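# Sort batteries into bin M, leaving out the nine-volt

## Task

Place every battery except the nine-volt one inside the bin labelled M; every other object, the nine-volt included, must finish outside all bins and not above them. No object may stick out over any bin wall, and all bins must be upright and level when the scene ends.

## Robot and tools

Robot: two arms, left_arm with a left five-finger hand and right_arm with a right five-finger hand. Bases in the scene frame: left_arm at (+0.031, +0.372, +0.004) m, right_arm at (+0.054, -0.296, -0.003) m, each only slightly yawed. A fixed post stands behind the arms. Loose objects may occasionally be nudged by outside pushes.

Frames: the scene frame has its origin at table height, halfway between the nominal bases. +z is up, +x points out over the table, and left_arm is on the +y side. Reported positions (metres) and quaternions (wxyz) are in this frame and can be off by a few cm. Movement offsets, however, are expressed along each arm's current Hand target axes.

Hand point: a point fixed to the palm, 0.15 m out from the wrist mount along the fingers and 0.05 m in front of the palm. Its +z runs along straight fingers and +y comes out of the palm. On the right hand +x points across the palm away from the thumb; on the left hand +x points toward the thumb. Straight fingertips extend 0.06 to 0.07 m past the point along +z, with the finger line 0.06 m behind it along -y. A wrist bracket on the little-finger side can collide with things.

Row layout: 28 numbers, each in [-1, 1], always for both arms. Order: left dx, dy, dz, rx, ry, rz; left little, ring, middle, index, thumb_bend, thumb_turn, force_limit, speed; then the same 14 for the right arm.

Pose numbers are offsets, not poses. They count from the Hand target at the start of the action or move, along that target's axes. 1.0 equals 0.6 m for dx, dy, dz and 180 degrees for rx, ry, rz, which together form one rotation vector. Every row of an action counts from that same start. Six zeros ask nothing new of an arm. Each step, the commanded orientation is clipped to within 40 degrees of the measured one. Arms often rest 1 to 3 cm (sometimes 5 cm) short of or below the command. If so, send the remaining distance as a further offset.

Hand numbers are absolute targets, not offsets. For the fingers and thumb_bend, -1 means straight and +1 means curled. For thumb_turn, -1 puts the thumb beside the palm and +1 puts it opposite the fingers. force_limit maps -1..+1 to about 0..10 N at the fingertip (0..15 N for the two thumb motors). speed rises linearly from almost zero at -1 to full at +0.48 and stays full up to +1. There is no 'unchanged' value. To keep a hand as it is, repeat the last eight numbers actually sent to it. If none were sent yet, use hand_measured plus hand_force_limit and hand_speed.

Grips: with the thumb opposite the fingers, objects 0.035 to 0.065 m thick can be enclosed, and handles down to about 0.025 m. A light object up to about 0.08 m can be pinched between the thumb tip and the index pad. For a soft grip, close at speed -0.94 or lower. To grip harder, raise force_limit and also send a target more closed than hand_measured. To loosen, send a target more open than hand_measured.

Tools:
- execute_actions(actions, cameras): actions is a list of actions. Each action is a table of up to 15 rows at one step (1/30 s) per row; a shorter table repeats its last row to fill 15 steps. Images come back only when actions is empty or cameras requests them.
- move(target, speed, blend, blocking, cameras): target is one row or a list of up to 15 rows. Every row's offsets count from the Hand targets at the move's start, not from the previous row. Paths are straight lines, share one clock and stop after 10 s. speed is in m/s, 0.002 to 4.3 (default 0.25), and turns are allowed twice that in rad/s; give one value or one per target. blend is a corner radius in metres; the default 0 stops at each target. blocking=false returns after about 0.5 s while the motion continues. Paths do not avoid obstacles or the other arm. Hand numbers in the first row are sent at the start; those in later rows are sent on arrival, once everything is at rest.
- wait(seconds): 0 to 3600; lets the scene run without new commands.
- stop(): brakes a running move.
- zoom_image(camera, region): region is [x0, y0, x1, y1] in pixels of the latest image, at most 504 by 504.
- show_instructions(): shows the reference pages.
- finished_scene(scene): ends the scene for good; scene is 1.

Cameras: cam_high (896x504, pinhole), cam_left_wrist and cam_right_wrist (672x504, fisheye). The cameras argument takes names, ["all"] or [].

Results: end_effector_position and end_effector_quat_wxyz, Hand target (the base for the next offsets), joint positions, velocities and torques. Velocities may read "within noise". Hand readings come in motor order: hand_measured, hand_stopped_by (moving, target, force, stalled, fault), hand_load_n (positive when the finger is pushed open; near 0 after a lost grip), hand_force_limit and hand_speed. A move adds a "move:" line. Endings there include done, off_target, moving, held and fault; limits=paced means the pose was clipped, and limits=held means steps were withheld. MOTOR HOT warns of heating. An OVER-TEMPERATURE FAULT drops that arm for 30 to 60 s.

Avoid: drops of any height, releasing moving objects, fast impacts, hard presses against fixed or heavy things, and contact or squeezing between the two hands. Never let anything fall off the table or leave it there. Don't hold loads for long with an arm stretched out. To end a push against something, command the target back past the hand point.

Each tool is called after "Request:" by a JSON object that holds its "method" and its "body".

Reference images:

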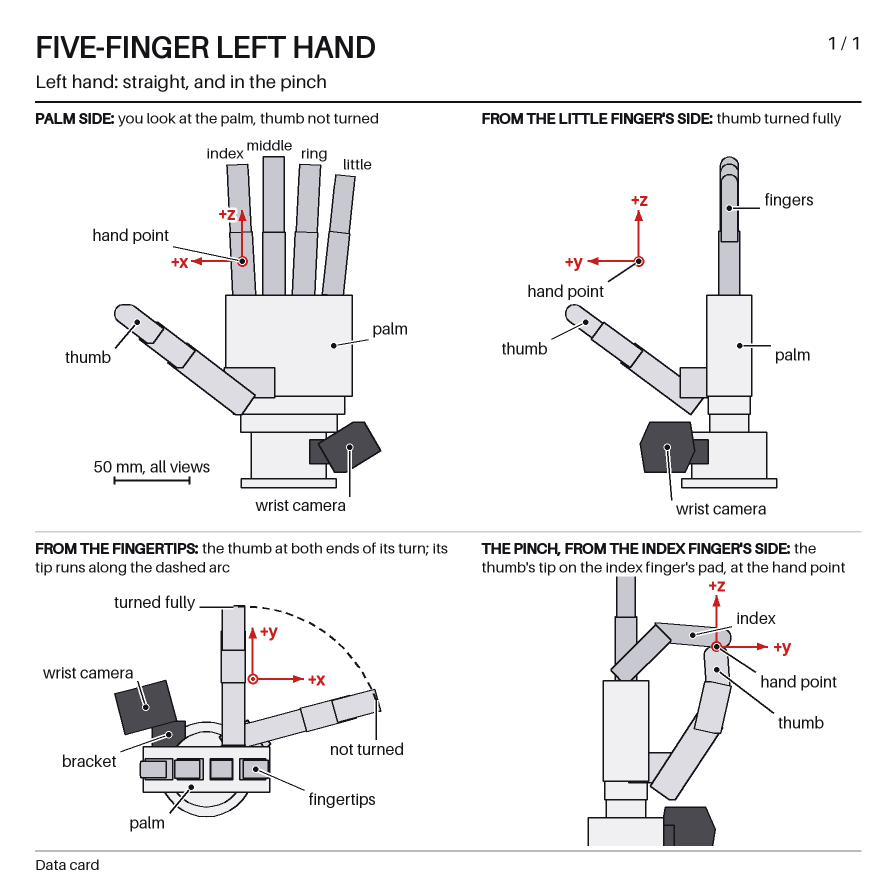

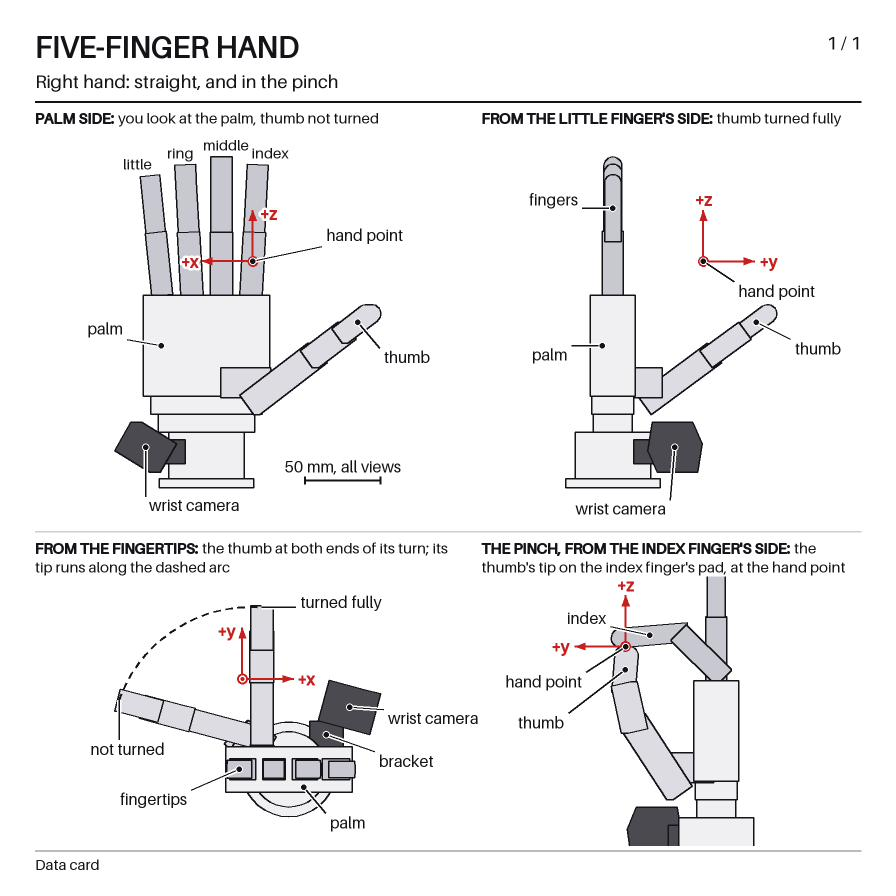

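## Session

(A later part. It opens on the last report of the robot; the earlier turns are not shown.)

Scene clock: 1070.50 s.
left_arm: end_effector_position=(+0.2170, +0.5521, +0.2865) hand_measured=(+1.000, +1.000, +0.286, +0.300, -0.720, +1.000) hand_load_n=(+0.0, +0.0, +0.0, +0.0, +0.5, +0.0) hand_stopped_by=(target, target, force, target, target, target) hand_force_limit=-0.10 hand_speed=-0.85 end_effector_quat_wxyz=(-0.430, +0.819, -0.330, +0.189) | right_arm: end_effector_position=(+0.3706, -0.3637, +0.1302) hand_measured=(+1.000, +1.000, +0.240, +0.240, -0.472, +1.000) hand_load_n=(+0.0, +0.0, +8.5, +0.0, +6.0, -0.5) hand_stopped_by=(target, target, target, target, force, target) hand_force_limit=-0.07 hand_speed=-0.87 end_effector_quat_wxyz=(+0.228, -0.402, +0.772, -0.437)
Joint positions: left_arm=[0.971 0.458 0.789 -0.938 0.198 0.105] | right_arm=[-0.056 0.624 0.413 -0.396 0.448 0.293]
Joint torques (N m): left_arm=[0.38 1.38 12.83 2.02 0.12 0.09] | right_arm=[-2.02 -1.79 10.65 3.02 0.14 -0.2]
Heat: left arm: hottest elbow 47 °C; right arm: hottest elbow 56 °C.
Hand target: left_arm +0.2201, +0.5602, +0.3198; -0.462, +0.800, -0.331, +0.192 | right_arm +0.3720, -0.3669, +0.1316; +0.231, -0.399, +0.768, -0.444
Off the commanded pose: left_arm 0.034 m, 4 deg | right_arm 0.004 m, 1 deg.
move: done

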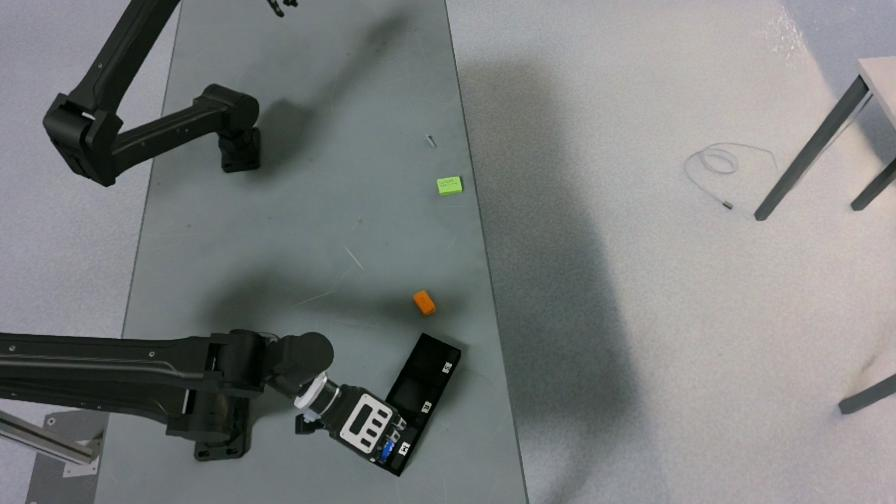

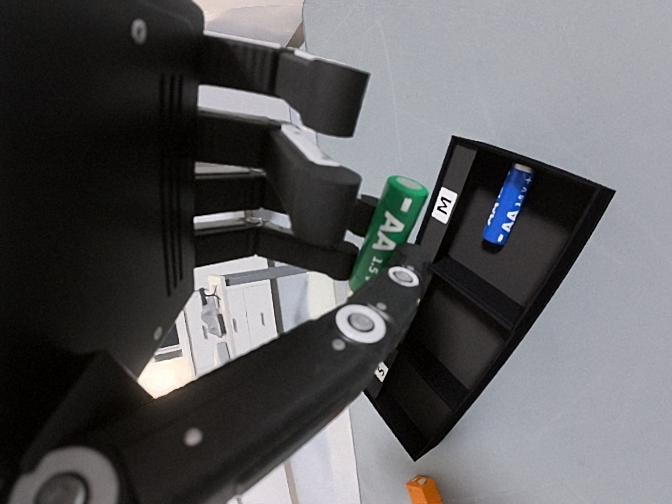

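Request:
{"method": "execute_actions", "body": {"actions": [], "cameras": ["all"]}}

Request:
{"method": "zoom_image", "body": {"camera": "cam_high", "region": [300, 200, 460, 320]}}

Request:
{"method": "zoom_image", "body": {"camera": "cam_right_wrist", "region": [300, 100, 600, 325]}}

Scene clock: 1089.53 s.
left_arm: end_effector_position=(+0.2170, +0.5521, +0.2865) hand_measured=(+1.000, +1.000, +0.286, +0.300, -0.720, +1.000) hand_load_n=(+0.0, +0.0, +0.0, +0.0, +0.0, +0.0) hand_stopped_by=(target, target, force, target, target, target) hand_force_limit=-0.10 hand_speed=-0.85 end_effector_quat_wxyz=(-0.430, +0.819, -0.330, +0.189) | right_arm: end_effector_position=(+0.3706, -0.3637, +0.1302) hand_measured=(+1.000, +1.000, +0.240, +0.240, -0.472, +1.000) hand_load_n=(+0.0, +0.0, +8.0, +0.0, +6.0, -1.0) hand_stopped_by=(target, target, target, target, force, target) hand_force_limit=-0.07 hand_speed=-0.87 end_effector_quat_wxyz=(+0.228, -0.402, +0.772, -0.437)
Joint positions: left_arm=[0.971 0.458 0.789 -0.938 0.198 0.105] | right_arm=[-0.056 0.624 0.413 -0.396 0.448 0.292]
Joint velocities: within noise
Joint torques (N m): left_arm=[0.26 1.2 12.75 1.94 0.13 0.08] | right_arm=[-2.08 -1.79 10.63 3.02 0.14 -0.22]
Heat: left arm: hottest elbow 48 °C; right arm: hottest elbow 53 °C.
Hand target: left_arm +0.2201, +0.5602, +0.3198; -0.462, +0.800, -0.331, +0.192 | right_arm +0.3720, -0.3669, +0.1316; +0.231, -0.399, +0.768, -0.444
Off the commanded pose: left_arm 0.034 m, 4 deg | right_arm 0.004 m, 1 deg.

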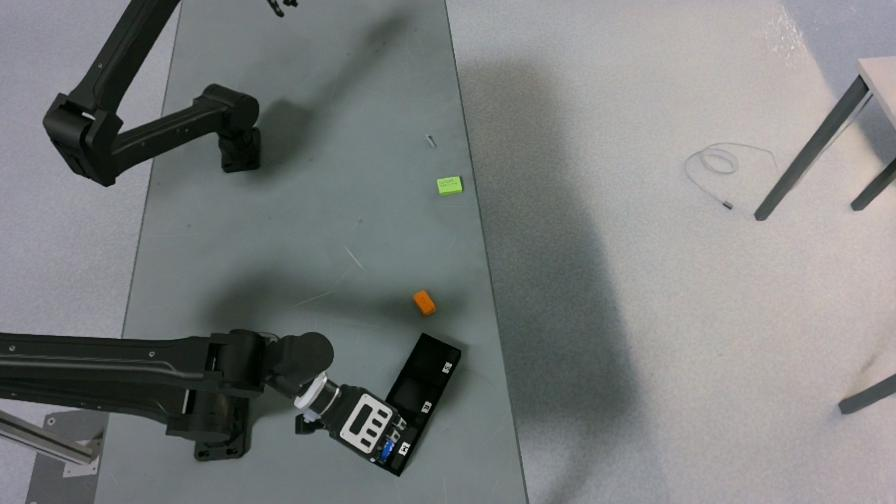

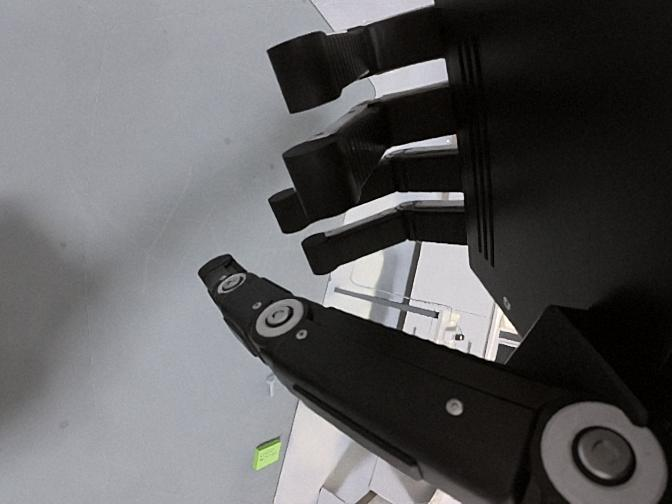

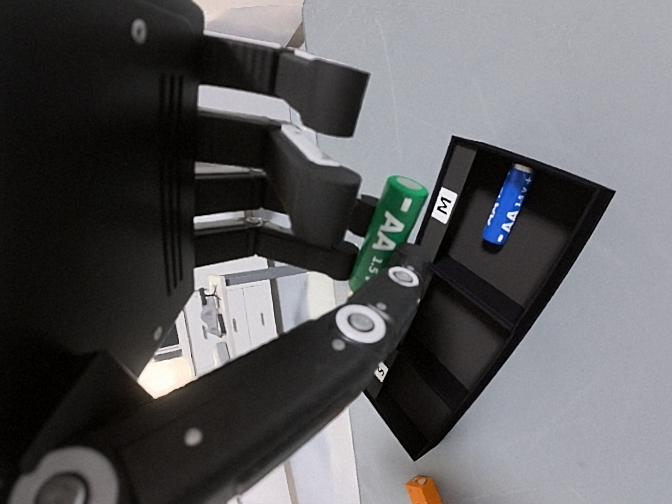

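Scaled by 3.150 from the camera's image (finer frame: 1280x720).

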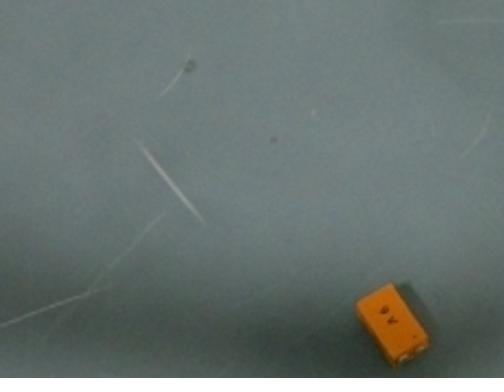

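Scaled by 1.680 from the camera's image (finer frame: 960x720).

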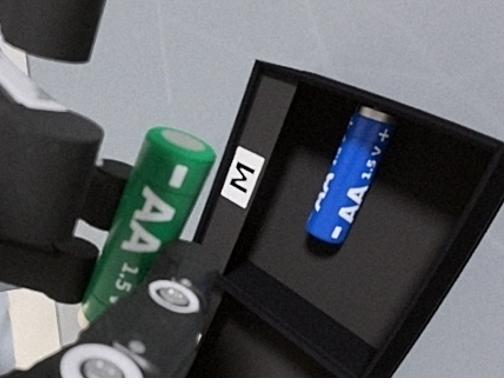

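Request:
{"method": "zoom_image", "body": {"camera": "cam_high", "region": [340, 380, 440, 480]}}

Scaled by 5.040 from the camera's image (finer frame: 1280x720).

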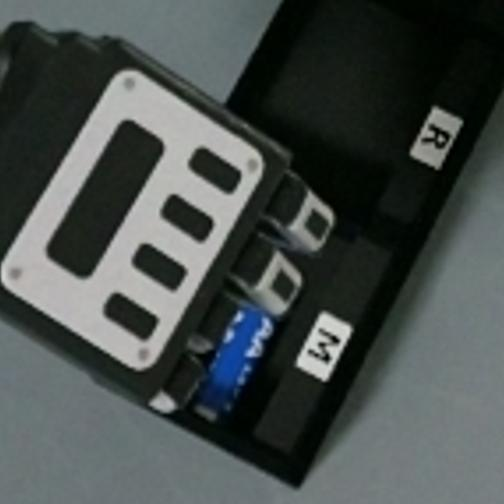

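Request:
{"method": "move", "body": {"target": [0,0,0,0,0,0,1,1,0.6,0.3,-0.72,1,-0.1,-0.85,0.0045,0.0696,0.0462,0,0,0,1,1,0.24,0.24,0.1,1,-0.07,-0.87], "speed": 0.05, "cameras": ["cam_high","cam_right_wrist"]}}

Request:
{"method": "zoom_image", "body": {"camera": "cam_high", "region": [340, 380, 440, 480]}}

Request:
{"method": "zoom_image", "body": {"camera": "cam_right_wrist", "region": [300, 100, 600, 325]}}

Scene clock: 1125.80 s.
left_arm: end_effector_position=(+0.2170, +0.5521, +0.2865) hand_measured=(+1.000, +1.000, +0.286, +0.300, -0.720, +1.000) hand_load_n=(+0.0, +0.0, +0.0, +0.0, +0.0, +0.0) hand_stopped_by=(target, target, force, target, target, target) hand_force_limit=-0.10 hand_speed=-0.85 end_effector_quat_wxyz=(-0.430, +0.819, -0.330, +0.189) | right_arm: end_effector_position=(+0.3726, -0.3680, +0.0835) hand_measured=(+1.000, +1.000, +0.240, +0.240, -0.472, +1.000) hand_load_n=(+0.0, +0.0, +8.5, +0.0, +6.0, -0.5) hand_stopped_by=(target, target, target, target, force, target) hand_force_limit=-0.07 hand_speed=-0.87 end_effector_quat_wxyz=(+0.231, -0.399, +0.770, -0.440)
Joint positions: left_arm=[0.971 0.458 0.789 -0.938 0.198 0.105] | right_arm=[-0.077 0.7 0.301 -0.192 0.433 0.28]
Joint torques (N m): left_arm=[0.73 1.38 12.78 2.02 0.14 0.09] | right_arm=[-2.02 -1.32 10.03 2.89 0.06 -0.2]
Heat: left arm: hottest elbow 48 °C; right arm: hottest elbow 51 °C.
Hand target: left_arm +0.2201, +0.5602, +0.3198; -0.462, +0.800, -0.331, +0.192 | right_arm +0.3730, -0.3708, +0.0815; +0.231, -0.399, +0.768, -0.443
Off the commanded pose: left_arm 0.034 m, 4 deg | right_arm 0.004 m, 0 deg.
move: done

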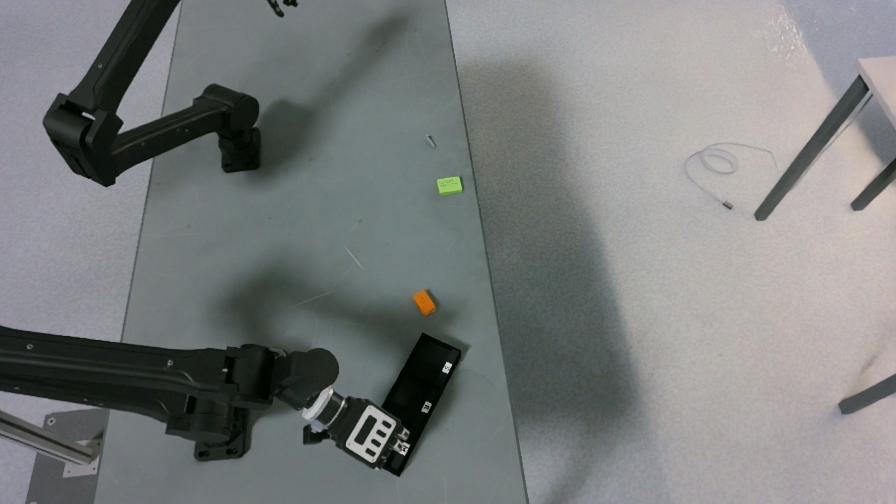

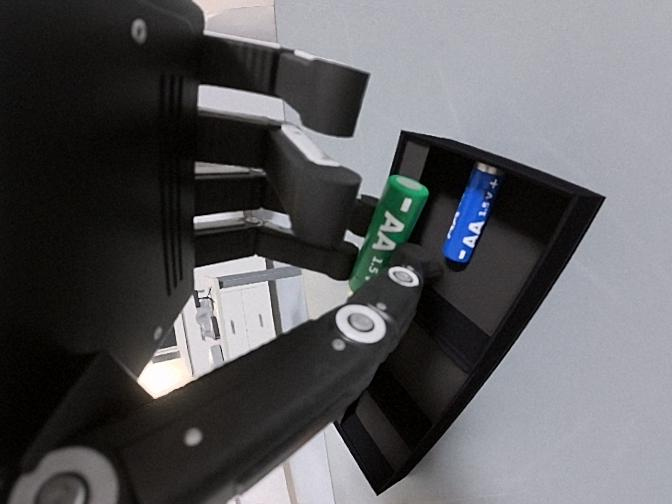

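Scaled by 5.040 from the camera's image (finer frame: 1280x720).

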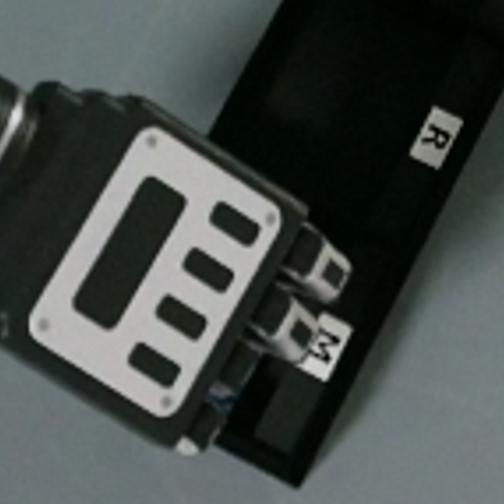

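Scaled by 1.680 from the camera's image (finer frame: 960x720).

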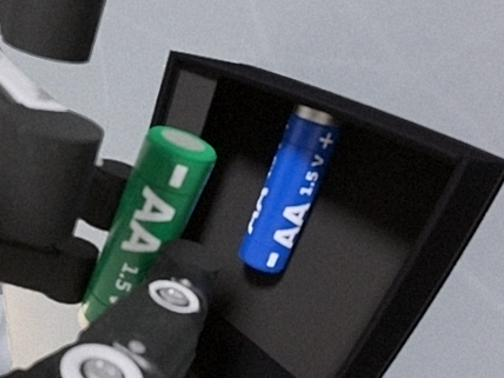

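Request:
{"method": "move", "body": {"target": [0,0,0,0,0,0,1,1,0.6,0.3,-0.72,1,-0.1,-0.85,0,0.0433,0.025,0,0,0,1,1,0.24,0.24,0.1,1,-0.07,-0.87], "speed": 0.04, "cameras": ["cam_high","cam_right_wrist"]}}

Request:
{"method": "zoom_image", "body": {"camera": "cam_high", "region": [340, 380, 440, 480]}}

Request:
{"method": "zoom_image", "body": {"camera": "cam_right_wrist", "region": [300, 100, 600, 325]}}

Scene clock: 1185.70 s.
left_arm: end_effector_position=(+0.2170, +0.5521, +0.2865) hand_measured=(+1.000, +1.000, +0.286, +0.300, -0.720, +1.000) hand_load_n=(+0.0, +0.0, +0.0, +0.0, +0.0, +0.0) hand_stopped_by=(target, target, force, target, target, target) hand_force_limit=-0.10 hand_speed=-0.85 end_effector_quat_wxyz=(-0.430, +0.819, -0.330, +0.189) | right_arm: end_effector_position=(+0.3733, -0.3680, +0.0535) hand_measured=(+1.000, +1.000, +0.240, +0.240, -0.472, +1.000) hand_load_n=(+0.0, +0.0, +8.0, +0.0, +6.0, -1.0) hand_stopped_by=(target, target, target, target, force, target) hand_force_limit=-0.07 hand_speed=-0.87 end_effector_quat_wxyz=(+0.231, -0.399, +0.770, -0.440)
Joint positions: left_arm=[0.971 0.458 0.789 -0.938 0.198 0.105] | right_arm=[-0.077 0.786 0.239 -0.044 0.433 0.28]
Joint torques (N m): left_arm=[0.73 1.32 12.77 2.02 0.14 0.09] | right_arm=[-2.08 -1.67 9.36 3.06 0.06 -0.21]
Heat: left arm: hottest elbow 49 °C; right arm: hottest elbow 49 °C.
Hand target: left_arm +0.2201, +0.5602, +0.3198; -0.462, +0.800, -0.331, +0.192 | right_arm +0.3730, -0.3708, +0.0515; +0.231, -0.399, +0.768, -0.443
Off the commanded pose: left_arm 0.034 m, 4 deg | right_arm 0.003 m, 0 deg.
move: done

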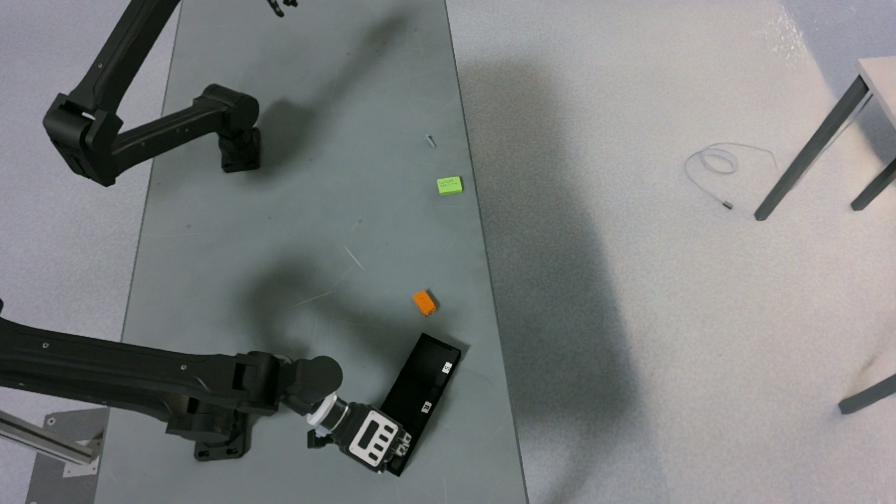

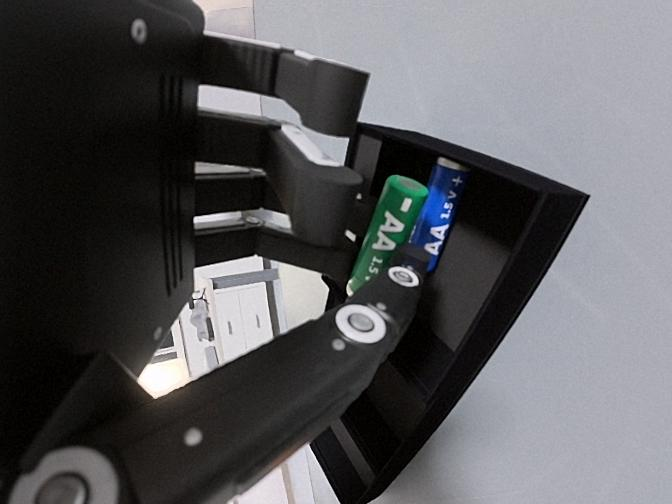

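Scaled by 5.040 from the camera's image (finer frame: 1280x720).

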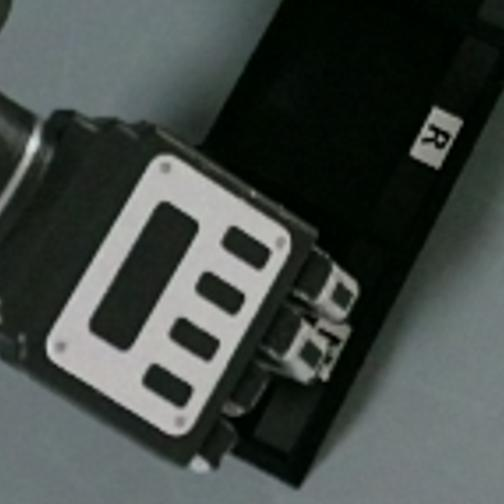

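Scaled by 1.680 from the camera's image (finer frame: 960x720).

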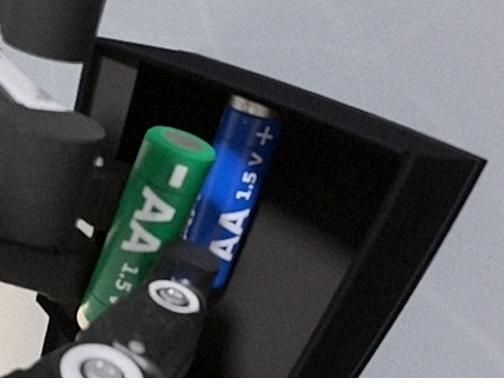

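Request:
{"method": "move", "body": {"target": [0,0,0,0,0,0,1,1,0.6,0.3,-0.72,1,-0.1,-0.85,0,0.0173,0.01,0,0,0,1,1,0.24,0.24,0.1,1,-0.07,-0.87], "speed": 0.03, "cameras": ["cam_high","cam_right_wrist"]}}

Request:
{"method": "zoom_image", "body": {"camera": "cam_high", "region": [340, 380, 440, 480]}}

Request:
{"method": "zoom_image", "body": {"camera": "cam_right_wrist", "region": [300, 100, 600, 325]}}

Scene clock: 1200.43 s.
left_arm: end_effector_position=(+0.2170, +0.5521, +0.2865) hand_measured=(+1.000, +1.000, +0.286, +0.300, -0.720, +1.000) hand_load_n=(+0.0, +0.0, +0.0, +0.0, +0.0, +0.0) hand_stopped_by=(target, target, force, target, target, target) hand_force_limit=-0.10 hand_speed=-0.85 end_effector_quat_wxyz=(-0.430, +0.819, -0.330, +0.189) | right_arm: end_effector_position=(+0.3737, -0.3681, +0.0417) hand_measured=(+1.000, +1.000, +0.240, +0.240, -0.472, +1.000) hand_load_n=(+0.0, +0.0, +8.5, +0.0, +6.0, -0.5) hand_stopped_by=(target, target, target, target, force, target) hand_force_limit=-0.07 hand_speed=-0.87 end_effector_quat_wxyz=(+0.232, -0.399, +0.770, -0.440)
Joint positions: left_arm=[0.971 0.458 0.789 -0.938 0.198 0.105] | right_arm=[-0.077 0.831 0.217 0.024 0.433 0.28]
Joint torques (N m): left_arm=[0.32 1.32 12.81 1.96 0.14 0.1] | right_arm=[-2.02 -1.9 9.02 3.04 0.06 -0.22]
Heat: left arm: hottest elbow 49 °C; right arm: hottest elbow 49 °C.
Hand target: left_arm +0.2201, +0.5602, +0.3198; -0.462, +0.800, -0.331, +0.192 | right_arm +0.3732, -0.3708, +0.0396; +0.232, -0.399, +0.768, -0.443
Off the commanded pose: left_arm 0.034 m, 4 deg | right_arm 0.004 m, 0 deg.
move: done

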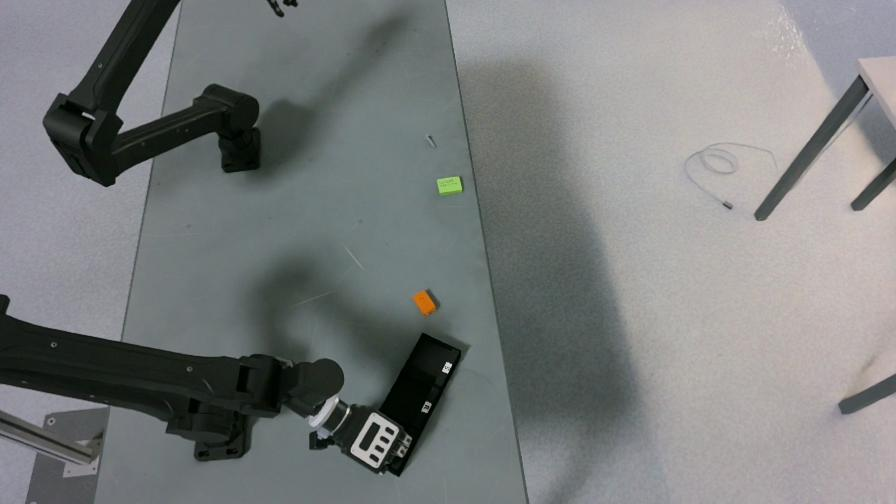

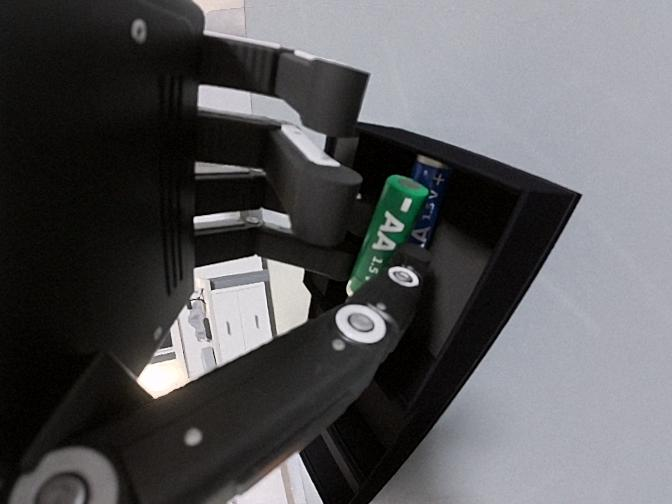

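Scaled by 5.040 from the camera's image (finer frame: 1280x720).

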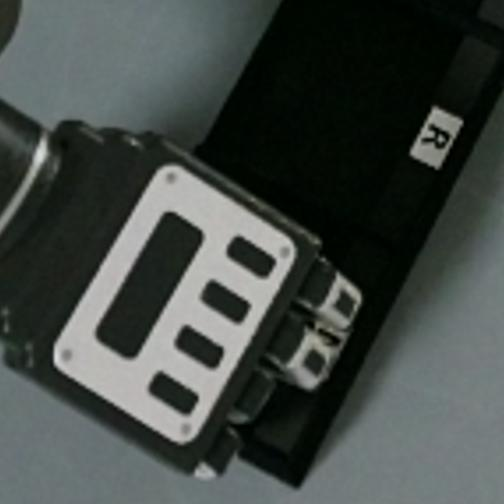

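Scaled by 1.680 from the camera's image (finer frame: 960x720).

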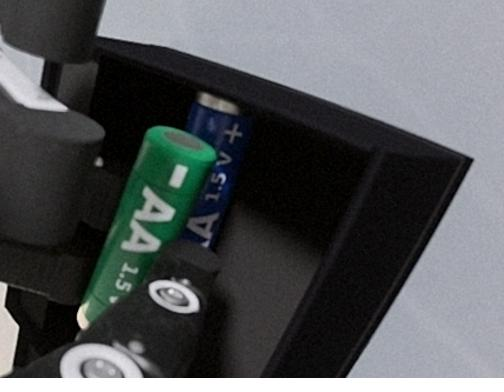

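Request:
{"method": "move", "body": {"target": [0,0,0,0,0,0,1,1,0.6,0.3,-0.72,1,-0.1,-0.85,0,0.0065,0.0037,0,0,0,1,1,0.24,0.24,0.1,1,-0.07,-0.87], "speed": 0.02, "cameras": ["cam_high","cam_right_wrist"]}}

Request:
{"method": "zoom_image", "body": {"camera": "cam_right_wrist", "region": [300, 100, 600, 325]}}

Scene clock: 1208.53 s.
left_arm: end_effector_position=(+0.2170, +0.5521, +0.2865) hand_measured=(+1.000, +1.000, +0.286, +0.300, -0.720, +1.000) hand_load_n=(+0.0, +0.0, +0.0, +0.0, +0.0, +0.0) hand_stopped_by=(target, target, force, target, target, target) hand_force_limit=-0.10 hand_speed=-0.85 end_effector_quat_wxyz=(-0.430, +0.819, -0.330, +0.189) | right_arm: end_effector_position=(+0.3738, -0.3681, +0.0371) hand_measured=(+1.000, +1.000, +0.240, +0.240, -0.472, +1.000) hand_load_n=(+0.0, +0.0, +8.0, +0.0, +6.0, -0.5) hand_stopped_by=(target, target, target, target, force, target) hand_force_limit=-0.07 hand_speed=-0.87 end_effector_quat_wxyz=(+0.232, -0.399, +0.770, -0.440)
Joint positions: left_arm=[0.971 0.458 0.789 -0.938 0.198 0.105] | right_arm=[-0.077 0.849 0.208 0.051 0.433 0.28]
Joint torques (N m): left_arm=[0.21 1.2 12.79 2 0.14 0.1] | right_arm=[-2.02 -1.85 8.88 3 0.07 -0.22]
Heat: left arm: hottest elbow 49 °C; right arm: hottest elbow 48 °C.
Hand target: left_arm +0.2201, +0.5602, +0.3198; -0.462, +0.800, -0.331, +0.192 | right_arm +0.3731, -0.3708, +0.0350; +0.231, -0.399, +0.768, -0.443
Off the commanded pose: left_arm 0.034 m, 4 deg | right_arm 0.003 m, 0 deg.
move: done

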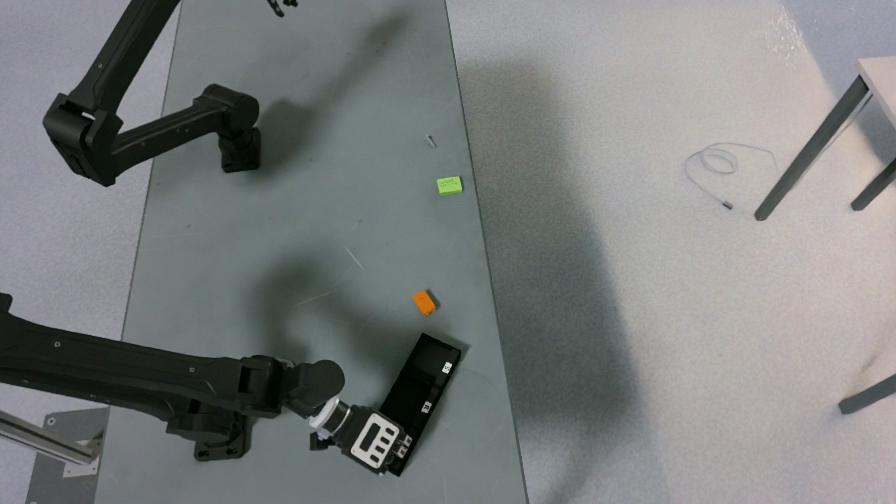

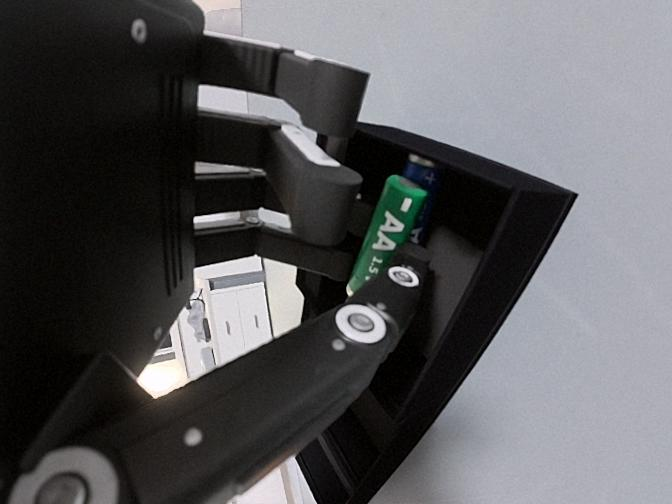

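Scaled by 1.680 from the camera's image (finer frame: 960x720).

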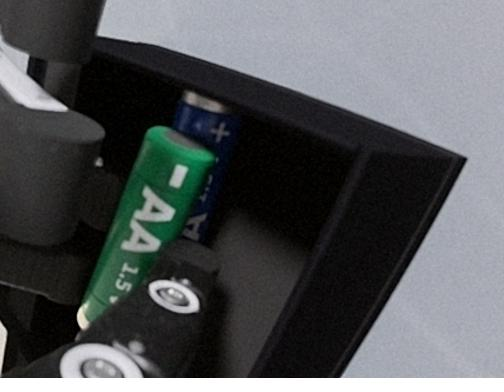

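Request:
{"method": "move", "body": {"target": [0,0,0,0,0,0,1,1,0.6,0.3,-0.72,1,-0.1,-0.85,0,0,0,0,0,0,1,1,0.24,0.24,-0.62,1,-0.07,-0.87], "speed": 0.02, "cameras": ["cam_right_wrist"]}}

Request:
{"method": "zoom_image", "body": {"camera": "cam_right_wrist", "region": [300, 100, 600, 325]}}

Scene clock: 1234.03 s.
left_arm: end_effector_position=(+0.2170, +0.5521, +0.2865) hand_measured=(+1.000, +1.000, +0.286, +0.300, -0.720, +1.000) hand_load_n=(+0.0, +0.0, +0.0, +0.0, +0.0, +0.0) hand_stopped_by=(target, target, force, target, target, target) hand_force_limit=-0.10 hand_speed=-0.85 end_effector_quat_wxyz=(-0.430, +0.819, -0.330, +0.189) | right_arm: end_effector_position=(+0.3738, -0.3681, +0.0371) hand_measured=(+1.000, +1.000, +0.240, +0.240, -0.620, +1.000) hand_load_n=(+0.0, +0.0, +0.0, +0.0, +0.0, +0.0) hand_stopped_by=(target, target, target, target, target, target) hand_force_limit=-0.07 hand_speed=-0.87 end_effector_quat_wxyz=(+0.232, -0.399, +0.770, -0.440)
Joint positions: left_arm=[0.971 0.458 0.789 -0.938 0.198 0.105] | right_arm=[-0.077 0.849 0.208 0.051 0.433 0.28]
Joint torques (N m): left_arm=[0.26 1.49 12.83 1.92 0.11 0.1] | right_arm=[-2.02 -1.9 8.87 3.04 0.06 -0.22]
Heat: left arm: hottest elbow 49 °C; right arm: hottest elbow 50 °C.
Hand target: left_arm +0.2201, +0.5602, +0.3198; -0.462, +0.800, -0.331, +0.192 | right_arm +0.3731, -0.3708, +0.0350; +0.231, -0.399, +0.768, -0.443
Off the commanded pose: left_arm 0.034 m, 4 deg | right_arm 0.003 m, 0 deg.
move: done

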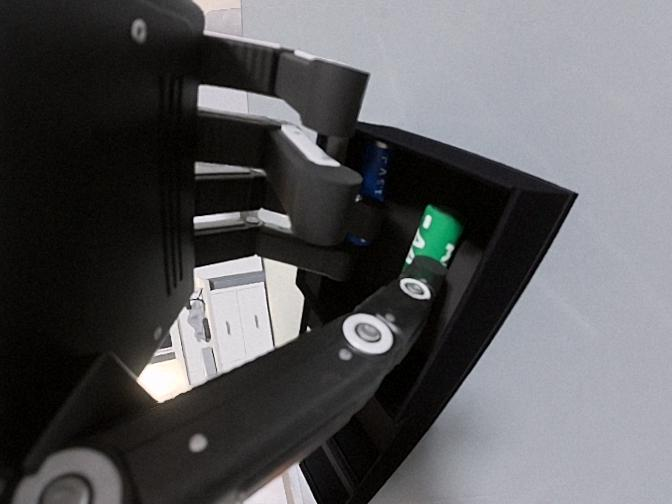

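Scaled by 1.680 from the camera's image (finer frame: 960x720).

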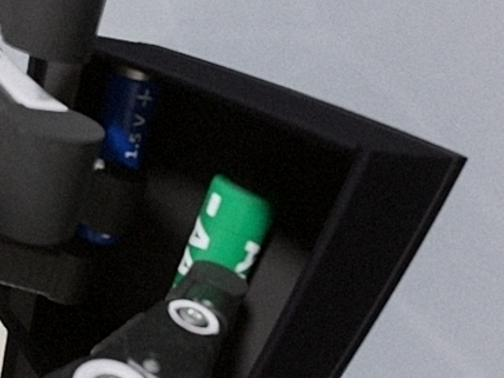

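Request:
{"method": "move", "body": {"target": [0,0,0,0,0,0,1,1,0.6,0.3,-0.72,1,-0.1,-0.85,0,-0.093,-0.039,0,0,0,1,1,0.24,0.24,-0.62,1,-0.07,-0.87], "speed": 0.05, "cameras": ["cam_high","cam_right_wrist"]}}

Request:
{"method": "zoom_image", "body": {"camera": "cam_right_wrist", "region": [300, 100, 600, 325]}}

Scene clock: 1244.93 s.
left_arm: end_effector_position=(+0.2170, +0.5521, +0.2865) hand_measured=(+1.000, +1.000, +0.286, +0.300, -0.720, +1.000) hand_load_n=(+0.0, +0.0, +0.0, +0.0, +0.0, +0.0) hand_stopped_by=(target, target, force, target, target, target) hand_force_limit=-0.10 hand_speed=-0.85 end_effector_quat_wxyz=(-0.430, +0.819, -0.330, +0.189) | right_arm: end_effector_position=(+0.3636, -0.3706, +0.0669) hand_measured=(+1.000, +1.000, +0.240, +0.240, -0.620, +1.000) hand_load_n=(+0.0, +0.0, +0.0, +0.0, +0.0, +0.0) hand_stopped_by=(target, target, target, target, target, target) hand_force_limit=-0.07 hand_speed=-0.87 end_effector_quat_wxyz=(+0.218, -0.407, +0.775, -0.431)
Joint positions: left_arm=[0.971 0.458 0.789 -0.938 0.198 0.105] | right_arm=[-0.096 0.714 0.277 -0.185 0.418 0.269]
Joint torques (N m): left_arm=[0.5 1.38 12.78 2.02 0.14 0.08] | right_arm=[-2.02 -2.37 14.86 1.55 0.05 -0.23]
Heat: left arm: hottest elbow 50 °C; right arm: hottest elbow 50 °C.
Hand target: left_arm +0.2201, +0.5602, +0.3198; -0.462, +0.800, -0.331, +0.192 | right_arm +0.3793, -0.3752, +0.0951; +0.231, -0.399, +0.768, -0.443
Off the commanded pose: left_arm 0.034 m, 4 deg | right_arm 0.033 m, 2 deg.
move: off_target (right_arm)

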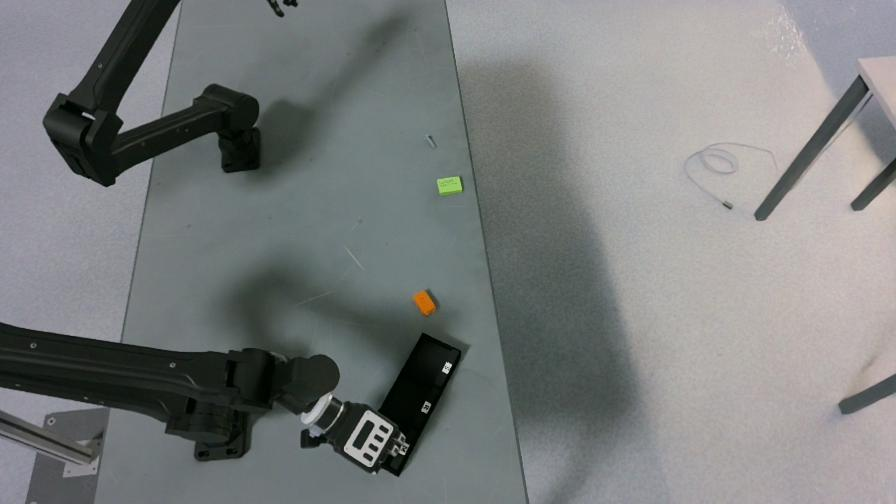

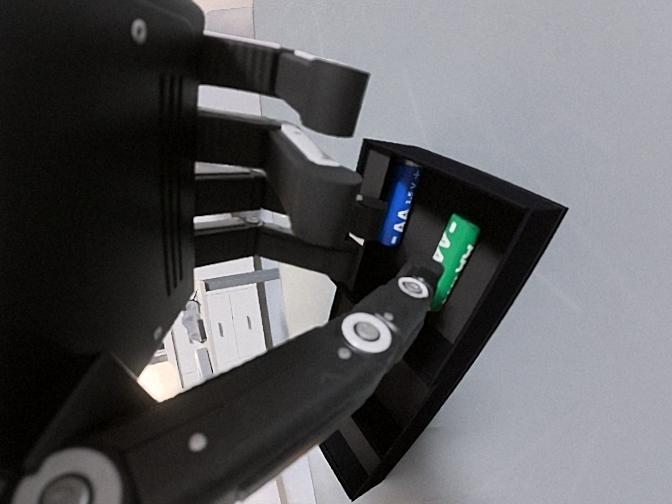

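Scaled by 1.680 from the camera's image (finer frame: 960x720).

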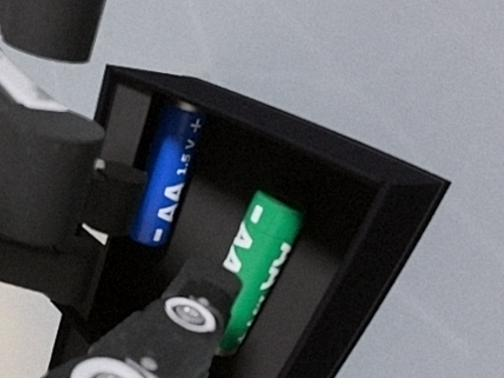

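Request:
{"method": "move", "body": {"target": [[0,0,0,0,0,0,1,1,0.6,0.3,-0.72,1,-0.1,-0.85,0,-0.1732,-0.1,0,0,0,1,1,0.24,0.24,-0.62,1,-0.07,-0.87],[0,0,0,0,0,0,1,1,0.6,0.3,-0.72,1,-0.1,-0.85,0,-0.145,-0.315,0,0,0,1,1,0.24,0.24,-0.62,1,-0.07,-0.87]], "speed": [0.08, 0.12], "blend": [0.03, 0], "cameras": ["all"]}}

Request:
{"method": "zoom_image", "body": {"camera": "cam_high", "region": [370, 370, 480, 480]}}

Request:
{"method": "zoom_image", "body": {"camera": "cam_high", "region": [370, 290, 530, 500]}}

Scene clock: 1259.60 s.
left_arm: end_effector_position=(+0.2170, +0.5521, +0.2865) hand_measured=(+1.000, +1.000, +0.286, +0.300, -0.720, +1.000) hand_load_n=(+0.0, +0.0, +0.0, +0.0, +0.0, +0.0) hand_stopped_by=(target, target, force, target, target, target) hand_force_limit=-0.10 hand_speed=-0.85 end_effector_quat_wxyz=(-0.430, +0.819, -0.330, +0.189) | right_arm: end_effector_position=(+0.2769, -0.3099, +0.2381) hand_measured=(+1.000, +1.000, +0.240, +0.240, -0.620, +1.000) hand_load_n=(+0.0, +0.0, +0.0, +0.0, +0.5, +0.0) hand_stopped_by=(target, target, target, target, target, target) hand_force_limit=-0.07 hand_speed=-0.87 end_effector_quat_wxyz=(+0.212, -0.411, +0.768, -0.443)
Joint positions: left_arm=[0.971 0.458 0.789 -0.938 0.198 0.105] | right_arm=[0.437 0.384 0.693 -1.189 0.833 0.684]
Joint torques (N m): left_arm=[0.09 1.26 12.78 1.99 0.12 0.09] | right_arm=[-0.38 2.32 15.2 0.96 0.64 -0.01]
Heat: left arm: hottest elbow 50 °C; right arm: hottest elbow 53 °C.
Hand target: left_arm +0.2201, +0.5602, +0.3198; -0.462, +0.800, -0.331, +0.192 | right_arm +0.2806, -0.3064, +0.2648; +0.231, -0.399, +0.768, -0.443
Off the commanded pose: left_arm 0.034 m, 4 deg | right_arm 0.027 m, 3 deg.
move: off_target (right_arm)

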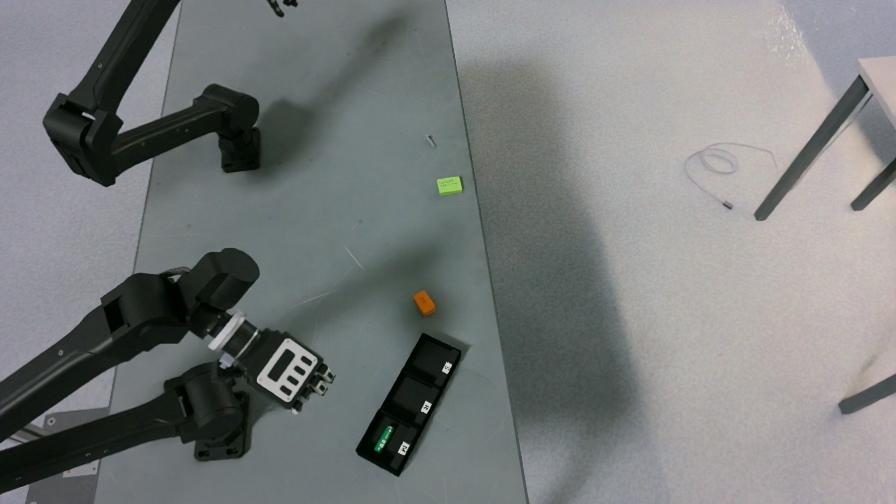

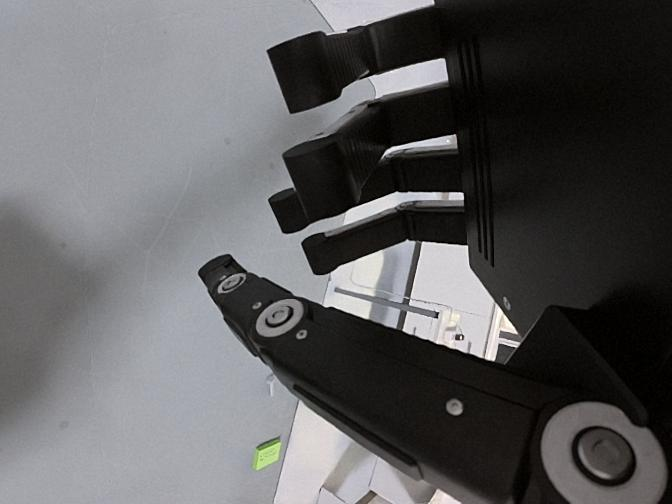

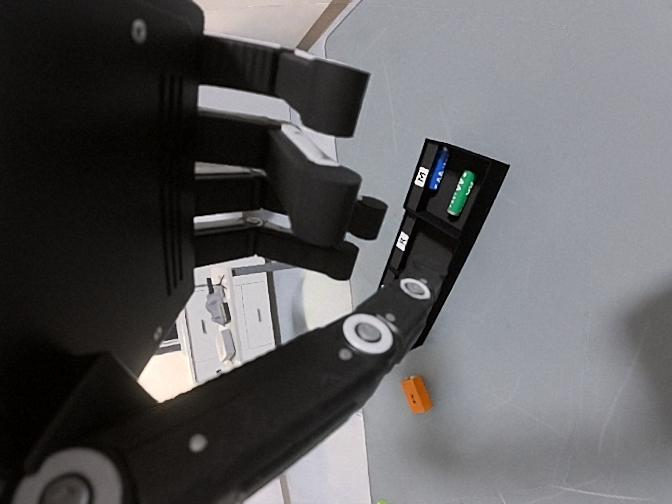

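Scaled by 4.582 from the camera's image (finer frame: 1280x720).

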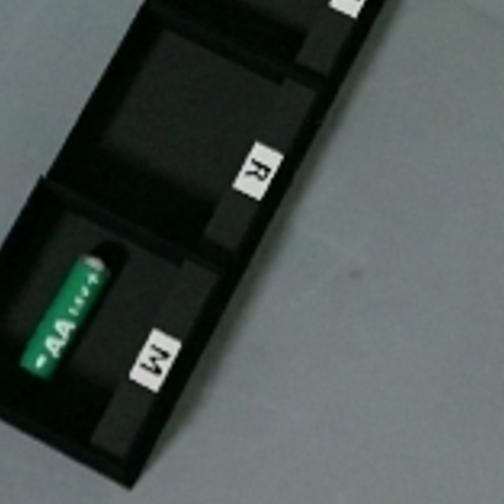

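Scaled by 2.400 from the camera's image (finer frame: 1280x720).

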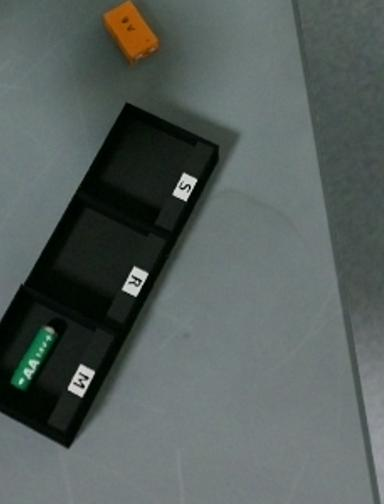

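Request:
{"method": "zoom_image", "body": {"camera": "cam_right_wrist", "region": [390, 120, 530, 225]}}

Request:
{"method": "zoom_image", "body": {"camera": "cam_high", "region": [350, 410, 420, 480]}}

Scaled by 3.600 from the camera's image (finer frame: 960x720).

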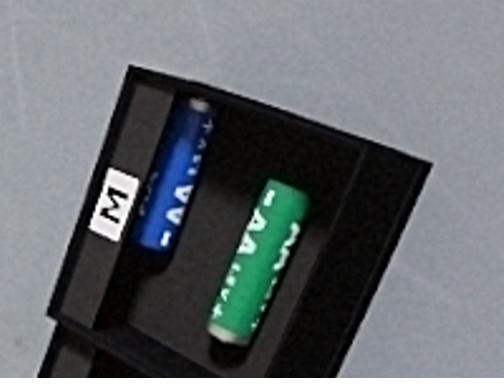

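Scaled by 7.200 from the camera's image (finer frame: 1280x720).

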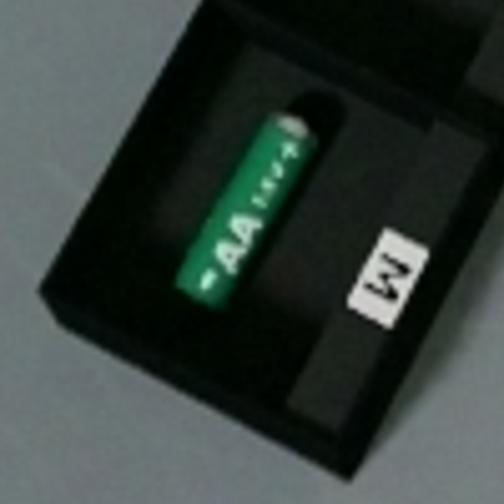

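Request:
{"method": "finished_scene", "body": {}}

The scene is finished: the task was done.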